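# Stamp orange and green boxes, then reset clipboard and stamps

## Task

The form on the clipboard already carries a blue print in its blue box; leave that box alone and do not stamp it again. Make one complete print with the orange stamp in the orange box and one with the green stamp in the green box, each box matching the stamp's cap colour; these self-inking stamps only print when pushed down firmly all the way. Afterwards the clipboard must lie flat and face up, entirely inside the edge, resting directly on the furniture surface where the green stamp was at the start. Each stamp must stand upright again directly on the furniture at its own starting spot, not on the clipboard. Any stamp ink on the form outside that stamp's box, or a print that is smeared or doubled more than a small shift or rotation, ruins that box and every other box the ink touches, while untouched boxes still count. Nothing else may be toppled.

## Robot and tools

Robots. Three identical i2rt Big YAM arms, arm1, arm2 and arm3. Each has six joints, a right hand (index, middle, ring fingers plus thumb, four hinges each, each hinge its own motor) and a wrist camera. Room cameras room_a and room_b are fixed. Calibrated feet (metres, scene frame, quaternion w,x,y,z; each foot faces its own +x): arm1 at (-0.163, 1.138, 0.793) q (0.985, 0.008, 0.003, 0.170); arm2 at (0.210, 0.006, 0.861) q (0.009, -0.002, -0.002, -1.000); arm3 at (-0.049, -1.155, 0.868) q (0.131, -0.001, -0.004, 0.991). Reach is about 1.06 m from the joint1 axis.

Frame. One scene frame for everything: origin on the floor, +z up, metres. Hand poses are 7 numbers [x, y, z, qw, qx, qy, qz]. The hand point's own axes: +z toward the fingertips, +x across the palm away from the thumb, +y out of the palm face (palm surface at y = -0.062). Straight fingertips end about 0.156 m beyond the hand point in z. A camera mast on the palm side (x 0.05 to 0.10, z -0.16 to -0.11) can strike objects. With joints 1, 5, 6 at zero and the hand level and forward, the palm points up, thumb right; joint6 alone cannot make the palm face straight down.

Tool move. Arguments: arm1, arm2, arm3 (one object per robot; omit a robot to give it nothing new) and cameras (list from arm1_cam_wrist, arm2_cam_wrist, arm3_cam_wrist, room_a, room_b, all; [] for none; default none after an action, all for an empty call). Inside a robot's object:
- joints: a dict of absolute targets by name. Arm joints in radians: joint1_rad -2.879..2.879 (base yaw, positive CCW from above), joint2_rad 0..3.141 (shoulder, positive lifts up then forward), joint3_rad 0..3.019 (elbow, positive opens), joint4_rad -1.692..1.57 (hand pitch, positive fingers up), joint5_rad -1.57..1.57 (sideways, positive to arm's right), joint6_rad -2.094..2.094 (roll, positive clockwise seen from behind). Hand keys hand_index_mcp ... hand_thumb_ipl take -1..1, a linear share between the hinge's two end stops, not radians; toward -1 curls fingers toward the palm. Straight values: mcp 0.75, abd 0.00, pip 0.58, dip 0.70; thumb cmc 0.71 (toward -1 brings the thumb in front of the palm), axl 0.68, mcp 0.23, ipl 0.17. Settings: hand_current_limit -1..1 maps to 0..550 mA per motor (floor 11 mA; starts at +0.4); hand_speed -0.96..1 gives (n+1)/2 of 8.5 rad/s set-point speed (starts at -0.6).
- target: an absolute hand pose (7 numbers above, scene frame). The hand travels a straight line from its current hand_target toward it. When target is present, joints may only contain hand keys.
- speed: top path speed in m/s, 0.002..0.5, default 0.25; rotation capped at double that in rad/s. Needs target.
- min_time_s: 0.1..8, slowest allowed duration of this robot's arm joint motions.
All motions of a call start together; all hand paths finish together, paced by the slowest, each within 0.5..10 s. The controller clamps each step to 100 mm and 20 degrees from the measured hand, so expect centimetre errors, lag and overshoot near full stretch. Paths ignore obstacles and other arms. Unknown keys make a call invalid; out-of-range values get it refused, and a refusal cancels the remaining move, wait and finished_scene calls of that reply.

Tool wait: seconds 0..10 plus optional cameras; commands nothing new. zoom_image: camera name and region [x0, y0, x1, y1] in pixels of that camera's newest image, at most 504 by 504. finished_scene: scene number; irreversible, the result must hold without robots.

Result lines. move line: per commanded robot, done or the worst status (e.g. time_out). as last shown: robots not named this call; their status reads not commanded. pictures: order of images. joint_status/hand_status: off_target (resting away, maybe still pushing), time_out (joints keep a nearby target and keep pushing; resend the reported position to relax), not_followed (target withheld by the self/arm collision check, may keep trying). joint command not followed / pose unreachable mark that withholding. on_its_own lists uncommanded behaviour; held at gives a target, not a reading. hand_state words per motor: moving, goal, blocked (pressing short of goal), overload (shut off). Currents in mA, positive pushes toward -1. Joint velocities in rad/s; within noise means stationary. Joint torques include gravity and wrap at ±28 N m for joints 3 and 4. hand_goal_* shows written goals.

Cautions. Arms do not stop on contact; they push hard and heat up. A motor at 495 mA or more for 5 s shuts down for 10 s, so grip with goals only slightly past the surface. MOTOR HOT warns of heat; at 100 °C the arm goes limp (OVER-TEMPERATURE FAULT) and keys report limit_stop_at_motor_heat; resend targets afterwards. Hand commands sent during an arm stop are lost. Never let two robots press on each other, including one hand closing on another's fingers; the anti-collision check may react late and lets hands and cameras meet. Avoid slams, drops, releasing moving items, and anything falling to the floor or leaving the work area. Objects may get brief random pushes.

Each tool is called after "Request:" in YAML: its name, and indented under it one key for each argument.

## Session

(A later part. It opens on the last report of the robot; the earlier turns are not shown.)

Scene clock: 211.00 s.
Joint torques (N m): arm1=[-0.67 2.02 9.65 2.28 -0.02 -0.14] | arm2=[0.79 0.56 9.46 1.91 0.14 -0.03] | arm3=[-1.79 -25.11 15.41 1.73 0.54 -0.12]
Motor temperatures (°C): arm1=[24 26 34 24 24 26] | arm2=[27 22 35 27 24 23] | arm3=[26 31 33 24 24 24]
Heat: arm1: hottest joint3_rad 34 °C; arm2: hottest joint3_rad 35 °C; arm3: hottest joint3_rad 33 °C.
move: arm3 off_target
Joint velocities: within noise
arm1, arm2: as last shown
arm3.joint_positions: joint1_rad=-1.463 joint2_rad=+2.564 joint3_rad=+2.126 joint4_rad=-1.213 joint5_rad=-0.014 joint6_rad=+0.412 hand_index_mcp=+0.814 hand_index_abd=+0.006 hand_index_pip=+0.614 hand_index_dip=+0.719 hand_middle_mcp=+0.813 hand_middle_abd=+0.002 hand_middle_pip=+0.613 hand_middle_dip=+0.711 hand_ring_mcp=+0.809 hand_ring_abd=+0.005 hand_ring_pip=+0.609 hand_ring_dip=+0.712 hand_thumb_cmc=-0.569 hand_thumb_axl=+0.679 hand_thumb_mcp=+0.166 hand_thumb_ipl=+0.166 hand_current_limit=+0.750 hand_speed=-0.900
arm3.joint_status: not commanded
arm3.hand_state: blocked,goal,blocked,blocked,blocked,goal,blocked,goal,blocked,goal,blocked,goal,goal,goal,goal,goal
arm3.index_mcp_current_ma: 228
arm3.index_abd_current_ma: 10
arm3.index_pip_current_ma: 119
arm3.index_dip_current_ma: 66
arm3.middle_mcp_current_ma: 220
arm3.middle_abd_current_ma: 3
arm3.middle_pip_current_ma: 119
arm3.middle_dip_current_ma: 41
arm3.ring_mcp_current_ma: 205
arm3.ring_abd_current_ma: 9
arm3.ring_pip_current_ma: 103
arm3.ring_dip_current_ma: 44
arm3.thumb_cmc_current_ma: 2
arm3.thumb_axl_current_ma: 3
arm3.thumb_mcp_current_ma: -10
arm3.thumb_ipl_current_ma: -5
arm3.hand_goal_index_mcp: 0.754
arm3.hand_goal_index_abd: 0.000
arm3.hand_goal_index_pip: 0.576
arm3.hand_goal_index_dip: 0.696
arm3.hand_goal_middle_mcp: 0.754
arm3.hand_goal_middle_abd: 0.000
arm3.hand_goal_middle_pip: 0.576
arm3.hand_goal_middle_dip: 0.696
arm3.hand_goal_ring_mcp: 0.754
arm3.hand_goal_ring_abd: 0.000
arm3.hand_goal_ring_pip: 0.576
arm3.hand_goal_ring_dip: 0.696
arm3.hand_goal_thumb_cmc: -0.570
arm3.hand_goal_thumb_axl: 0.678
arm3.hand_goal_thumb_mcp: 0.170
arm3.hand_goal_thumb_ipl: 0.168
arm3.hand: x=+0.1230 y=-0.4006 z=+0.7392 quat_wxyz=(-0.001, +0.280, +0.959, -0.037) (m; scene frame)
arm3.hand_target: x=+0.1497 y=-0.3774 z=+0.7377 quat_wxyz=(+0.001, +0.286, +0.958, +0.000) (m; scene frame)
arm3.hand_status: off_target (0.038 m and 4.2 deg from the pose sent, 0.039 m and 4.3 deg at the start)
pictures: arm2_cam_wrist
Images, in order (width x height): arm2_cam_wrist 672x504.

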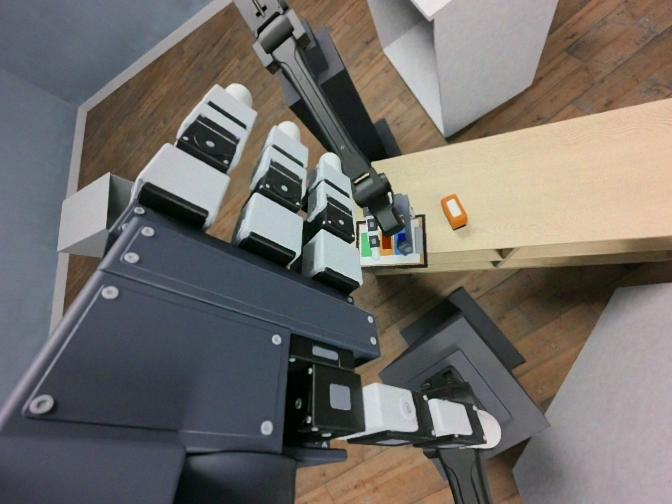

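Request:
move:
  arm3: {"target": [0.1560, -0.3645, 0.7365, 0, 0.2855, 0.958, 0], "speed": 0.05}
  cameras: ["arm2_cam_wrist"]

Request:
zoom_image:
  camera: "arm2_cam_wrist"
  region: [340, 190, 440, 280]

Scene clock: 212.13 s.
Joint torques (N m): arm1=[-0.62 2.08 9.62 2.26 -0.02 -0.12] | arm2=[0.73 0.56 9.46 1.94 0.14 -0.03] | arm3=[-1.03 -25.88 14.82 0.65 0.47 -0.13]
Motor temperatures (°C): arm1=[24 26 34 24 24 26] | arm2=[27 22 35 27 24 23] | arm3=[26 31 34 24 24 24]
Heat: arm1: hottest joint3_rad 34 °C; arm2: hottest joint3_rad 35 °C; arm3: hottest joint3_rad 34 °C.
move: arm3 off_target
Joint velocities: within noise
arm1, arm2: as last shown
arm3.joint_positions: joint1_rad=-1.477 joint2_rad=+2.608 joint3_rad=+2.222 joint4_rad=-1.222 joint5_rad=-0.013 joint6_rad=+0.407 hand_index_mcp=+0.814 hand_index_abd=+0.003 hand_index_pip=+0.614 hand_index_dip=+0.719 hand_middle_mcp=+0.804 hand_middle_abd=+0.001 hand_middle_pip=+0.612 hand_middle_dip=+0.711 hand_ring_mcp=+0.793 hand_ring_abd=+0.002 hand_ring_pip=+0.602 hand_ring_dip=+0.711 hand_thumb_cmc=-0.569 hand_thumb_axl=+0.679 hand_thumb_mcp=+0.166 hand_thumb_ipl=+0.166 hand_current_limit=+0.750 hand_speed=-0.900
arm3.joint_status: not commanded
arm3.hand_state: blocked,goal,blocked,blocked,blocked,goal,blocked,goal,blocked,goal,blocked,goal,goal,goal,goal,goal
arm3.index_mcp_current_ma: 228
arm3.index_abd_current_ma: 4
arm3.index_pip_current_ma: 119
arm3.index_dip_current_ma: 66
arm3.middle_mcp_current_ma: 183
arm3.middle_abd_current_ma: 1
arm3.middle_pip_current_ma: 112
arm3.middle_dip_current_ma: 41
arm3.ring_mcp_current_ma: 134
arm3.ring_abd_current_ma: 3
arm3.ring_pip_current_ma: 75
arm3.ring_dip_current_ma: 39
arm3.thumb_cmc_current_ma: 2
arm3.thumb_axl_current_ma: 3
arm3.thumb_mcp_current_ma: -10
arm3.thumb_ipl_current_ma: -5
arm3.hand_goal_index_mcp: 0.754
arm3.hand_goal_index_abd: 0.000
arm3.hand_goal_index_pip: 0.576
arm3.hand_goal_index_dip: 0.696
arm3.hand_goal_middle_mcp: 0.754
arm3.hand_goal_middle_abd: 0.000
arm3.hand_goal_middle_pip: 0.576
arm3.hand_goal_middle_dip: 0.696
arm3.hand_goal_ring_mcp: 0.754
arm3.hand_goal_ring_abd: 0.000
arm3.hand_goal_ring_pip: 0.576
arm3.hand_goal_ring_dip: 0.696
arm3.hand_goal_thumb_cmc: -0.570
arm3.hand_goal_thumb_axl: 0.678
arm3.hand_goal_thumb_mcp: 0.170
arm3.hand_goal_thumb_ipl: 0.168
arm3.hand: x=+0.1380 y=-0.3785 z=+0.7442 quat_wxyz=(-0.004, +0.284, +0.959, -0.015) (m; scene frame)
arm3.hand_target: x=+0.1558 y=-0.3664 z=+0.7372 quat_wxyz=(+0.000, +0.286, +0.958, +0.001) (m; scene frame)
arm3.hand_status: off_target (0.024 m and 1.8 deg from the pose sent, 0.049 m and 4.3 deg at the start)
pictures: arm2_cam_wrist
Images, in order (width x height): arm2_cam_wrist 672x504.

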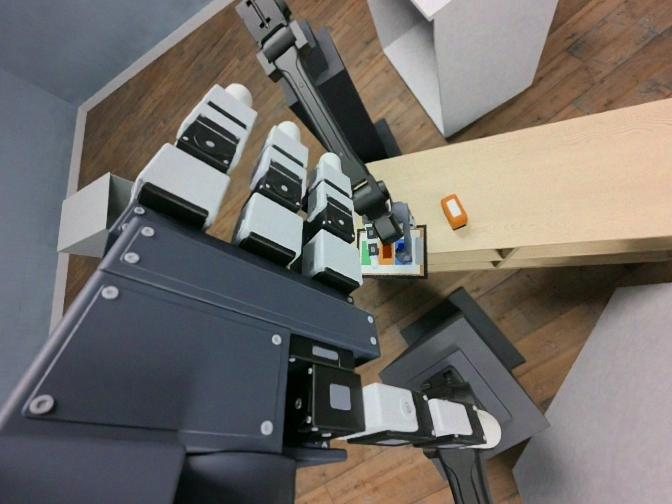

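Scaled by 5.040 from the camera's 672x504 image, which has a finer 960x720 frame.

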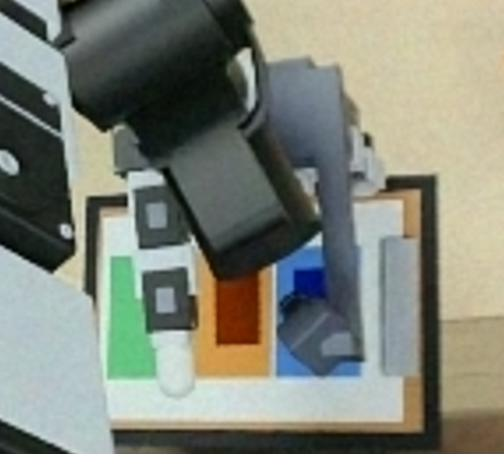

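Request:
move:
  arm3: {"target": [0.1210, -0.4200, 0.742, 0, 0.2855, 0.958, 0], "speed": 0.08}

Request:
move:
  arm3: {"target": [0.0980, -0.4560, 0.775, 0, 0.2855, 0.958, 0], "speed": 0.15}
  cameras: ["arm2_cam_wrist"]

Request:
zoom_image:
  camera: "arm2_cam_wrist"
  region: [340, 190, 440, 290]

Scene clock: 214.73 s.
Joint torques (N m): arm1=[-0.62 2.02 9.63 2.28 -0.02 -0.13] | arm2=[0.73 0.62 9.46 1.94 0.14 -0.04] | arm3=[0.85 -28.1 8.14 0.68 0.11 0.13]
Motor temperatures (°C): arm1=[24 26 34 24 24 26] | arm2=[27 22 35 27 24 23] | arm3=[26 31 34 24 24 24]
Heat: arm1: hottest joint3_rad 34 °C; arm2: hottest joint3_rad 35 °C; arm3: hottest joint3_rad 34 °C.
move: arm3 done
Joint velocities: within noise
arm1, arm2: as last shown
arm3.joint_positions: joint1_rad=-1.466 joint2_rad=+2.463 joint3_rad=+1.925 joint4_rad=-1.045 joint5_rad=-0.005 joint6_rad=+0.417 hand_index_mcp=+0.749 hand_index_abd=-0.002 hand_index_pip=+0.573 hand_index_dip=+0.693 hand_middle_mcp=+0.754 hand_middle_abd=-0.003 hand_middle_pip=+0.578 hand_middle_dip=+0.698 hand_ring_mcp=+0.754 hand_ring_abd=-0.002 hand_ring_pip=+0.578 hand_ring_dip=+0.698 hand_thumb_cmc=-0.569 hand_thumb_axl=+0.679 hand_thumb_mcp=+0.166 hand_thumb_ipl=+0.166 hand_current_limit=+0.750 hand_speed=-0.900
arm3.joint_status: not commanded
arm3.hand_state: goal,goal,goal,goal,goal,goal,goal,goal,goal,goal,goal,goal,goal,goal,goal,goal
arm3.index_mcp_current_ma: -12
arm3.index_abd_current_ma: -4
arm3.index_pip_current_ma: -6
arm3.index_dip_current_ma: -5
arm3.middle_mcp_current_ma: 0
arm3.middle_abd_current_ma: -4
arm3.middle_pip_current_ma: 3
arm3.middle_dip_current_ma: 3
arm3.ring_mcp_current_ma: 0
arm3.ring_abd_current_ma: -2
arm3.ring_pip_current_ma: 4
arm3.ring_dip_current_ma: 4
arm3.thumb_cmc_current_ma: 2
arm3.thumb_axl_current_ma: 3
arm3.thumb_mcp_current_ma: -10
arm3.thumb_ipl_current_ma: -5
arm3.hand_goal_index_mcp: 0.754
arm3.hand_goal_index_abd: 0.000
arm3.hand_goal_index_pip: 0.576
arm3.hand_goal_index_dip: 0.696
arm3.hand_goal_middle_mcp: 0.754
arm3.hand_goal_middle_abd: 0.000
arm3.hand_goal_middle_pip: 0.576
arm3.hand_goal_middle_dip: 0.696
arm3.hand_goal_ring_mcp: 0.754
arm3.hand_goal_ring_abd: 0.000
arm3.hand_goal_ring_pip: 0.576
arm3.hand_goal_ring_dip: 0.696
arm3.hand_goal_thumb_cmc: -0.570
arm3.hand_goal_thumb_axl: 0.678
arm3.hand_goal_thumb_mcp: 0.170
arm3.hand_goal_thumb_ipl: 0.168
arm3.hand: x=+0.1251 y=-0.4197 z=+0.7446 quat_wxyz=(-0.001, +0.284, +0.959, -0.003) (m; scene frame)
arm3.hand_target: x=+0.1210 y=-0.4200 z=+0.7420 quat_wxyz=(+0.000, +0.286, +0.958, +0.000) (m; scene frame)
arm3.hand_status: done (0.005 m and 0.4 deg from the pose sent, 0.045 m and 1.8 deg at the start)
pictures: none

Scene clock: 215.77 s.
Joint torques (N m): arm1=[-0.67 2.02 9.63 2.25 -0.01 -0.13] | arm2=[0.73 0.62 9.46 1.91 0.13 -0.03] | arm3=[0.44 -25.35 8.25 0.64 0.11 0.13]
Motor temperatures (°C): arm1=[24 26 34 24 24 26] | arm2=[27 22 35 27 24 23] | arm3=[26 31 34 24 24 24]
Heat: arm1: hottest joint3_rad 34 °C; arm2: hottest joint3_rad 35 °C; arm3: hottest joint3_rad 34 °C.
move: arm3 done
Joint velocities: within noise
arm1.joint_positions: joint1_rad=+0.290 joint2_rad=+0.629 joint3_rad=+1.427 joint4_rad=-1.426 joint5_rad=-0.106 joint6_rad=+1.194 hand_index_mcp=+0.754 hand_index_abd=+0.001 hand_index_pip=+0.577 hand_index_dip=+0.696 hand_middle_mcp=+0.754 hand_middle_abd=+0.001 hand_middle_pip=+0.577 hand_middle_dip=+0.696 hand_ring_mcp=+0.754 hand_ring_abd=+0.001 hand_ring_pip=+0.577 hand_ring_dip=+0.696 hand_thumb_cmc=+0.714 hand_thumb_axl=+0.677 hand_thumb_mcp=+0.225 hand_thumb_ipl=+0.168 hand_current_limit=+0.400 hand_speed=-0.600
arm1.joint_status: not commanded
arm1.hand_state: goal,goal,goal,goal,goal,goal,goal,goal,goal,goal,goal,goal,goal,goal,goal,goal
arm1.index_mcp_current_ma: 0
arm1.index_abd_current_ma: 0
arm1.index_pip_current_ma: 0
arm1.index_dip_current_ma: 0
arm1.middle_mcp_current_ma: 0
arm1.middle_abd_current_ma: 0
arm1.middle_pip_current_ma: 0
arm1.middle_dip_current_ma: 0
arm1.ring_mcp_current_ma: 0
arm1.ring_abd_current_ma: 0
arm1.ring_pip_current_ma: 0
arm1.ring_dip_current_ma: 0
arm1.thumb_cmc_current_ma: 0
arm1.thumb_axl_current_ma: 0
arm1.thumb_mcp_current_ma: 0
arm1.thumb_ipl_current_ma: 0
arm1.hand_goal_index_mcp: 0.754
arm1.hand_goal_index_abd: 0.000
arm1.hand_goal_index_pip: 0.576
arm1.hand_goal_index_dip: 0.696
arm1.hand_goal_middle_mcp: 0.754
arm1.hand_goal_middle_abd: 0.000
arm1.hand_goal_middle_pip: 0.576
arm1.hand_goal_middle_dip: 0.696
arm1.hand_goal_ring_mcp: 0.754
arm1.hand_goal_ring_abd: 0.000
arm1.hand_goal_ring_pip: 0.576
arm1.hand_goal_ring_dip: 0.696
arm1.hand_goal_thumb_cmc: 0.714
arm1.hand_goal_thumb_axl: 0.678
arm1.hand_goal_thumb_mcp: 0.226
arm1.hand_goal_thumb_ipl: 0.168
arm1.hand: x=+0.0714 y=+1.2134 z=+1.3317 quat_wxyz=(-0.112, +0.768, +0.448, +0.444) (m; scene frame)
arm1.hand_target: x=+0.0690 y=+1.2143 z=+1.3416 quat_wxyz=(-0.115, +0.761, +0.449, +0.454) (m; scene frame)
arm1.hand_status: not commanded
arm2: as last shown
arm3.joint_positions: joint1_rad=-1.434 joint2_rad=+2.314 joint3_rad=+1.735 joint4_rad=-1.002 joint5_rad=-0.005 joint6_rad=+0.444 hand_index_mcp=+0.750 hand_index_abd=-0.003 hand_index_pip=+0.573 hand_index_dip=+0.693 hand_middle_mcp=+0.753 hand_middle_abd=-0.003 hand_middle_pip=+0.578 hand_middle_dip=+0.698 hand_ring_mcp=+0.753 hand_ring_abd=-0.002 hand_ring_pip=+0.578 hand_ring_dip=+0.698 hand_thumb_cmc=-0.569 hand_thumb_axl=+0.679 hand_thumb_mcp=+0.166 hand_thumb_ipl=+0.166 hand_current_limit=+0.750 hand_speed=-0.900
arm3.joint_status: not commanded
arm3.hand_state: goal,goal,goal,goal,goal,goal,goal,goal,goal,goal,goal,goal,goal,goal,goal,goal
arm3.index_mcp_current_ma: -8
arm3.index_abd_current_ma: -5
arm3.index_pip_current_ma: -5
arm3.index_dip_current_ma: -5
arm3.middle_mcp_current_ma: -1
arm3.middle_abd_current_ma: -4
arm3.middle_pip_current_ma: 3
arm3.middle_dip_current_ma: 3
arm3.ring_mcp_current_ma: -1
arm3.ring_abd_current_ma: -2
arm3.ring_pip_current_ma: 3
arm3.ring_dip_current_ma: 4
arm3.thumb_cmc_current_ma: 2
arm3.thumb_axl_current_ma: 3
arm3.thumb_mcp_current_ma: -10
arm3.thumb_ipl_current_ma: -5
arm3.hand_goal_index_mcp: 0.754
arm3.hand_goal_index_abd: 0.000
arm3.hand_goal_index_pip: 0.576
arm3.hand_goal_index_dip: 0.696
arm3.hand_goal_middle_mcp: 0.754
arm3.hand_goal_middle_abd: 0.000
arm3.hand_goal_middle_pip: 0.576
arm3.hand_goal_middle_dip: 0.696
arm3.hand_goal_ring_mcp: 0.754
arm3.hand_goal_ring_abd: 0.000
arm3.hand_goal_ring_pip: 0.576
arm3.hand_goal_ring_dip: 0.696
arm3.hand_goal_thumb_cmc: -0.570
arm3.hand_goal_thumb_axl: 0.678
arm3.hand_goal_thumb_mcp: 0.170
arm3.hand_goal_thumb_ipl: 0.168
arm3.hand: x=+0.0980 y=-0.4548 z=+0.7797 quat_wxyz=(-0.001, +0.281, +0.960, -0.001) (m; scene frame)
arm3.hand_target: x=+0.0981 y=-0.4560 z=+0.7751 quat_wxyz=(+0.000, +0.286, +0.958, +0.000) (m; scene frame)
arm3.hand_status: done (0.005 m and 0.5 deg from the pose sent, 0.054 m and 0.4 deg at the start)
pictures: arm2_cam_wrist
Images, in order (width x height): arm2_cam_wrist 672x504.

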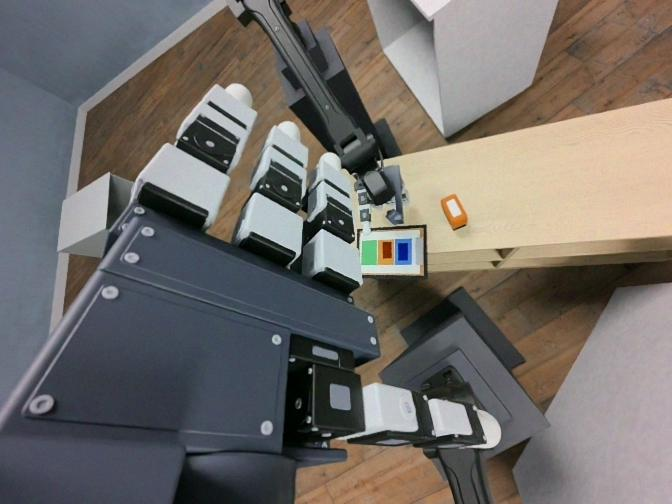

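Scaled by 5.040 from the camera's 672x504 image, which has a finer 960x720 frame.

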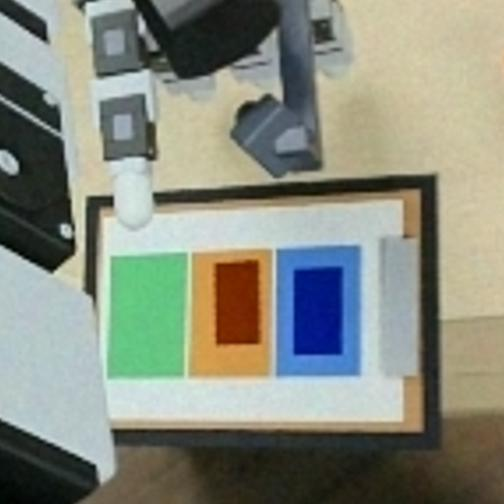

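Request:
move:
  arm3: {"target": [0.03, -0.56, 0.95, 0, 0.2855, 0.958, 0], "speed": 0.3}
  arm2: {"joints": {"joint1_rad": 1.405, "joint2_rad": 1.063, "joint3_rad": 0.75, "joint4_rad": -1.15, "joint5_rad": 0, "joint6_rad": 0.489, "hand_thumb_cmc": -0.57, "hand_thumb_mcp": 0.16, "hand_thumb_ipl": 0.1, "hand_current_limit": 0.75, "hand_speed": -0.75}, "min_time_s": 2}
  cameras: ["arm2_cam_wrist", "arm3_cam_wrist", "room_a", "room_b"]

Scene clock: 221.13 s.
Joint torques (N m): arm1=[-0.67 2.02 9.59 2.26 -0.01 -0.13] | arm2=[1.03 -4.84 7.97 0.8 0.01 -0.1] | arm3=[0.26 -18.14 9.4 -0.21 0.1 0.13]
Motor temperatures (°C): arm1=[24 26 34 24 24 26] | arm2=[27 22 35 27 24 23] | arm3=[26 31 34 24 24 24]
Heat: arm1: hottest joint3_rad 34 °C; arm2: hottest joint3_rad 35 °C; arm3: hottest joint3_rad 34 °C.
move: arm2 done; arm3 off_target
Joint velocities: within noise
arm1: as last shown
arm2.joint_positions: joint1_rad=+1.392 joint2_rad=+1.063 joint3_rad=+0.749 joint4_rad=-1.163 joint5_rad=+0.002 joint6_rad=+0.502 hand_index_mcp=+0.755 hand_index_abd=+0.001 hand_index_pip=+0.577 hand_index_dip=+0.696 hand_middle_mcp=+0.756 hand_middle_abd=+0.001 hand_middle_pip=+0.577 hand_middle_dip=+0.696 hand_ring_mcp=+0.756 hand_ring_abd=+0.001 hand_ring_pip=+0.577 hand_ring_dip=+0.696 hand_thumb_cmc=-0.567 hand_thumb_axl=+0.677 hand_thumb_mcp=+0.157 hand_thumb_ipl=+0.101 hand_current_limit=+0.750 hand_speed=-0.750
arm2.joint_status: all done
arm2.hand_state: goal,goal,goal,goal,goal,goal,goal,goal,goal,goal,goal,goal,goal,goal,goal,goal
arm2.index_mcp_current_ma: 5
arm2.index_abd_current_ma: 2
arm2.index_pip_current_ma: 2
arm2.index_dip_current_ma: 0
arm2.middle_mcp_current_ma: 5
arm2.middle_abd_current_ma: 2
arm2.middle_pip_current_ma: 2
arm2.middle_dip_current_ma: 0
arm2.ring_mcp_current_ma: 6
arm2.ring_abd_current_ma: 2
arm2.ring_pip_current_ma: 2
arm2.ring_dip_current_ma: 0
arm2.thumb_cmc_current_ma: 11
arm2.thumb_axl_current_ma: -3
arm2.thumb_mcp_current_ma: -13
arm2.thumb_ipl_current_ma: 4
arm2.hand_goal_index_mcp: 0.754
arm2.hand_goal_index_abd: 0.000
arm2.hand_goal_index_pip: 0.576
arm2.hand_goal_index_dip: 0.696
arm2.hand_goal_middle_mcp: 0.754
arm2.hand_goal_middle_abd: 0.000
arm2.hand_goal_middle_pip: 0.576
arm2.hand_goal_middle_dip: 0.696
arm2.hand_goal_ring_mcp: 0.754
arm2.hand_goal_ring_abd: 0.000
arm2.hand_goal_ring_pip: 0.576
arm2.hand_goal_ring_dip: 0.696
arm2.hand_goal_thumb_cmc: -0.570
arm2.hand_goal_thumb_axl: 0.678
arm2.hand_goal_thumb_mcp: 0.160
arm2.hand_goal_thumb_ipl: 0.100
arm2.hand: x=+0.0944 y=-0.3263 z=+0.9987 quat_wxyz=(+0.049, +0.944, -0.325, +0.006) (m; scene frame)
arm2.hand_target: x=+0.0994 y=-0.3322 z=+1.0001 quat_wxyz=(+0.056, +0.948, -0.312, +0.008) (m; scene frame)
arm2.hand_status: not commanded
arm3.joint_positions: joint1_rad=-1.331 joint2_rad=+1.820 joint3_rad=+1.437 joint4_rad=-1.158 joint5_rad=-0.005 joint6_rad=+0.544 hand_index_mcp=+0.752 hand_index_abd=-0.003 hand_index_pip=+0.574 hand_index_dip=+0.693 hand_middle_mcp=+0.753 hand_middle_abd=-0.003 hand_middle_pip=+0.578 hand_middle_dip=+0.698 hand_ring_mcp=+0.753 hand_ring_abd=-0.002 hand_ring_pip=+0.578 hand_ring_dip=+0.698 hand_thumb_cmc=-0.569 hand_thumb_axl=+0.679 hand_thumb_mcp=+0.166 hand_thumb_ipl=+0.166 hand_current_limit=+0.750 hand_speed=-0.900
arm3.joint_status: not commanded
arm3.hand_state: goal,goal,goal,goal,goal,goal,goal,goal,goal,goal,goal,goal,goal,goal,goal,goal
arm3.index_mcp_current_ma: -4
arm3.index_abd_current_ma: -4
arm3.index_pip_current_ma: -4
arm3.index_dip_current_ma: -5
arm3.middle_mcp_current_ma: -2
arm3.middle_abd_current_ma: -4
arm3.middle_pip_current_ma: 3
arm3.middle_dip_current_ma: 3
arm3.ring_mcp_current_ma: -1
arm3.ring_abd_current_ma: -2
arm3.ring_pip_current_ma: 3
arm3.ring_dip_current_ma: 4
arm3.thumb_cmc_current_ma: 2
arm3.thumb_axl_current_ma: 3
arm3.thumb_mcp_current_ma: -10
arm3.thumb_ipl_current_ma: -5
arm3.hand_goal_index_mcp: 0.754
arm3.hand_goal_index_abd: 0.000
arm3.hand_goal_index_pip: 0.576
arm3.hand_goal_index_dip: 0.696
arm3.hand_goal_middle_mcp: 0.754
arm3.hand_goal_middle_abd: 0.000
arm3.hand_goal_middle_pip: 0.576
arm3.hand_goal_middle_dip: 0.696
arm3.hand_goal_ring_mcp: 0.754
arm3.hand_goal_ring_abd: 0.000
arm3.hand_goal_ring_pip: 0.576
arm3.hand_goal_ring_dip: 0.696
arm3.hand_goal_thumb_cmc: -0.570
arm3.hand_goal_thumb_axl: 0.678
arm3.hand_goal_thumb_mcp: 0.170
arm3.hand_goal_thumb_ipl: 0.168
arm3.hand: x=+0.0285 y=-0.5537 z=+0.9649 quat_wxyz=(-0.005, +0.280, +0.960, +0.018) (m; scene frame)
arm3.hand_target: x=+0.0299 y=-0.5603 z=+0.9502 quat_wxyz=(+0.000, +0.286, +0.958, +0.000) (m; scene frame)
arm3.hand_status: off_target (0.016 m and 2.3 deg from the pose sent, 0.211 m and 0.5 deg at the start)
pictures: arm2_cam_wrist, arm3_cam_wrist, room_a, room_b
Images, in order (width x height): arm2_cam_wrist 672x504, arm3_cam_wrist 672x504, room_a 672x504, room_b 672x504.

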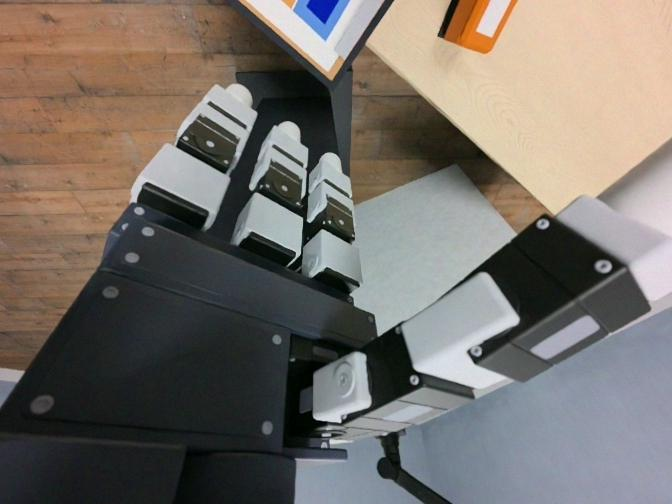

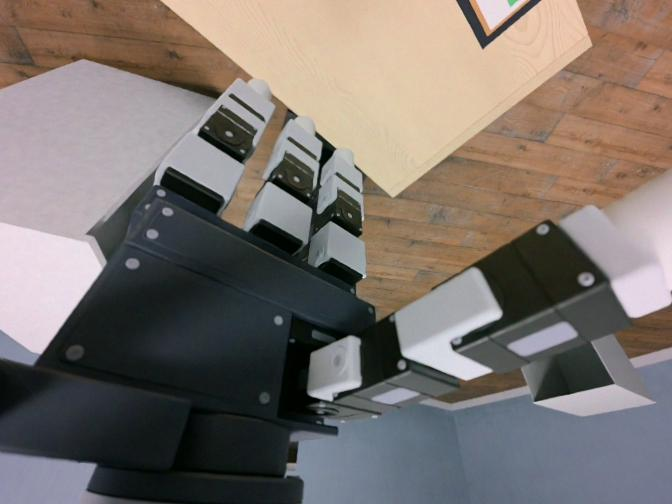

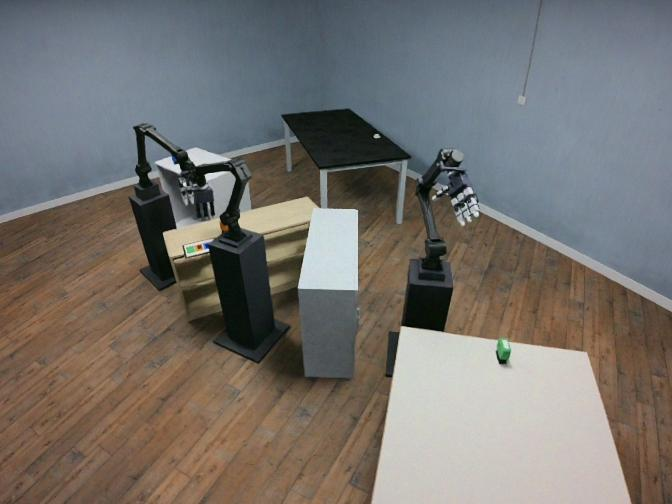

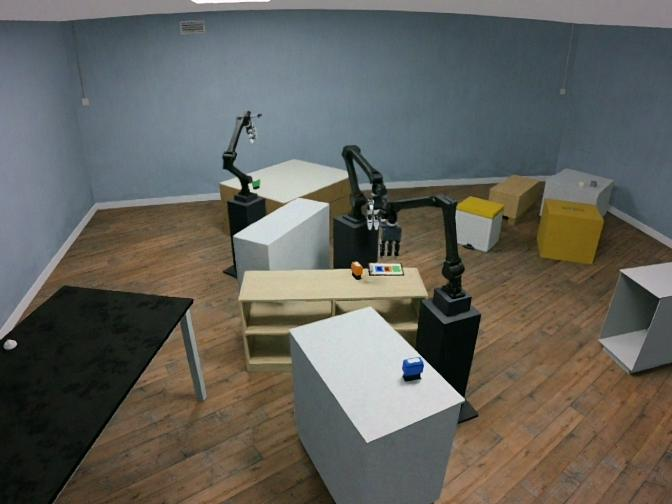

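Request:
move:
  arm2: {"target": [0.170, -0.318, 0.80, 0, 0.9497, -0.3133, 0], "speed": 0.2}
  arm3: {"joints": {"joint1_rad": -1.1, "joint2_rad": 1.5, "joint3_rad": 1.2}, "min_time_s": 2}
  cameras: ["arm2_cam_wrist", "arm3_cam_wrist", "room_a"]

Scene clock: 223.67 s.
Joint torques (N m): arm1=[-0.62 2.08 9.62 2.26 -0.01 -0.13] | arm2=[0.85 -7.3 4.03 0.54 0.12 0.19] | arm3=[0.62 -15.38 9.69 0.01 0.1 0.11]
Motor temperatures (°C): arm1=[24 26 34 24 24 26] | arm2=[27 22 35 27 24 23] | arm3=[26 31 34 24 24 24]
Heat: arm1: hottest joint3_rad 34 °C; arm2: hottest joint3_rad 35 °C; arm3: hottest joint3_rad 34 °C.
move: arm2 done; arm3 done
Joint velocities: within noise
arm1: as last shown
arm2.joint_positions: joint1_rad=+1.648 joint2_rad=+1.526 joint3_rad=+0.504 joint4_rad=-0.564 joint5_rad=-0.005 joint6_rad=+0.730 hand_index_mcp=+0.754 hand_index_abd=+0.001 hand_index_pip=+0.577 hand_index_dip=+0.696 hand_middle_mcp=+0.754 hand_middle_abd=+0.001 hand_middle_pip=+0.577 hand_middle_dip=+0.696 hand_ring_mcp=+0.754 hand_ring_abd=+0.001 hand_ring_pip=+0.577 hand_ring_dip=+0.696 hand_thumb_cmc=-0.568 hand_thumb_axl=+0.677 hand_thumb_mcp=+0.157 hand_thumb_ipl=+0.101 hand_current_limit=+0.750 hand_speed=-0.750
arm2.joint_status: not commanded
arm2.hand_state: goal,goal,goal,goal,goal,goal,goal,goal,goal,goal,goal,goal,goal,goal,goal,goal
arm2.index_mcp_current_ma: 1
arm2.index_abd_current_ma: 2
arm2.index_pip_current_ma: 2
arm2.index_dip_current_ma: 0
arm2.middle_mcp_current_ma: 1
arm2.middle_abd_current_ma: 2
arm2.middle_pip_current_ma: 2
arm2.middle_dip_current_ma: 0
arm2.ring_mcp_current_ma: 1
arm2.ring_abd_current_ma: 2
arm2.ring_pip_current_ma: 2
arm2.ring_dip_current_ma: 0
arm2.thumb_cmc_current_ma: 7
arm2.thumb_axl_current_ma: -3
arm2.thumb_mcp_current_ma: -13
arm2.thumb_ipl_current_ma: 4
arm2.hand_goal_index_mcp: 0.754
arm2.hand_goal_index_abd: 0.000
arm2.hand_goal_index_pip: 0.576
arm2.hand_goal_index_dip: 0.696
arm2.hand_goal_middle_mcp: 0.754
arm2.hand_goal_middle_abd: 0.000
arm2.hand_goal_middle_pip: 0.576
arm2.hand_goal_middle_dip: 0.696
arm2.hand_goal_ring_mcp: 0.754
arm2.hand_goal_ring_abd: 0.000
arm2.hand_goal_ring_pip: 0.576
arm2.hand_goal_ring_dip: 0.696
arm2.hand_goal_thumb_cmc: -0.570
arm2.hand_goal_thumb_axl: 0.678
arm2.hand_goal_thumb_mcp: 0.160
arm2.hand_goal_thumb_ipl: 0.100
arm2.hand: x=+0.1671 y=-0.3165 z=+0.7994 quat_wxyz=(-0.005, +0.950, -0.312, -0.002) (m; scene frame)
arm2.hand_target: x=+0.1699 y=-0.3181 z=+0.8000 quat_wxyz=(+0.000, +0.950, -0.313, +0.000) (m; scene frame)
arm2.hand_status: done (0.003 m and 0.7 deg from the pose sent, 0.213 m and 5.9 deg at the start)
arm3.joint_positions: joint1_rad=-1.103 joint2_rad=+1.502 joint3_rad=+1.208 joint4_rad=-1.158 joint5_rad=-0.005 joint6_rad=+0.545 hand_index_mcp=+0.752 hand_index_abd=-0.003 hand_index_pip=+0.574 hand_index_dip=+0.693 hand_middle_mcp=+0.753 hand_middle_abd=-0.003 hand_middle_pip=+0.578 hand_middle_dip=+0.698 hand_ring_mcp=+0.753 hand_ring_abd=-0.002 hand_ring_pip=+0.578 hand_ring_dip=+0.698 hand_thumb_cmc=-0.569 hand_thumb_axl=+0.679 hand_thumb_mcp=+0.166 hand_thumb_ipl=+0.166 hand_current_limit=+0.750 hand_speed=-0.900
arm3.joint_status: all done
arm3.hand_state: goal,goal,goal,goal,goal,goal,goal,goal,goal,goal,goal,goal,goal,goal,goal,goal
arm3.index_mcp_current_ma: -4
arm3.index_abd_current_ma: -4
arm3.index_pip_current_ma: -4
arm3.index_dip_current_ma: -5
arm3.middle_mcp_current_ma: -2
arm3.middle_abd_current_ma: -4
arm3.middle_pip_current_ma: 3
arm3.middle_dip_current_ma: 3
arm3.ring_mcp_current_ma: -1
arm3.ring_abd_current_ma: -2
arm3.ring_pip_current_ma: 3
arm3.ring_dip_current_ma: 4
arm3.thumb_cmc_current_ma: 2
arm3.thumb_axl_current_ma: 3
arm3.thumb_mcp_current_ma: -10
arm3.thumb_ipl_current_ma: -5
arm3.hand_goal_index_mcp: 0.754
arm3.hand_goal_index_abd: 0.000
arm3.hand_goal_index_pip: 0.576
arm3.hand_goal_index_dip: 0.696
arm3.hand_goal_middle_mcp: 0.754
arm3.hand_goal_middle_abd: 0.000
arm3.hand_goal_middle_pip: 0.576
arm3.hand_goal_middle_dip: 0.696
arm3.hand_goal_ring_mcp: 0.754
arm3.hand_goal_ring_abd: 0.000
arm3.hand_goal_ring_pip: 0.576
arm3.hand_goal_ring_dip: 0.696
arm3.hand_goal_thumb_cmc: -0.570
arm3.hand_goal_thumb_axl: 0.678
arm3.hand_goal_thumb_mcp: 0.170
arm3.hand_goal_thumb_ipl: 0.168
arm3.hand: x=-0.0927 y=-0.6353 z=+1.0347 quat_wxyz=(-0.023, +0.169, +0.984, +0.058) (m; scene frame)
arm3.hand_target: x=-0.0922 y=-0.6414 z=+1.0314 quat_wxyz=(-0.019, +0.172, +0.984, +0.050) (m; scene frame)
arm3.hand_status: not commanded
pictures: arm2_cam_wrist, arm3_cam_wrist, room_a
Images, in order (width x height): arm2_cam_wrist 672x504, arm3_cam_wrist 672x504, room_a 672x504.

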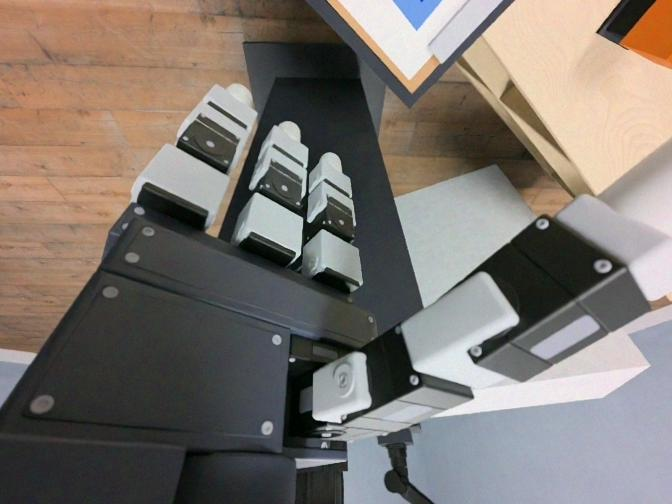

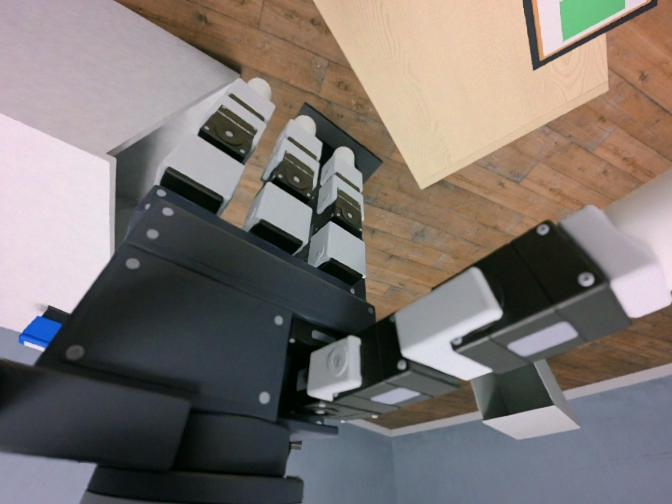

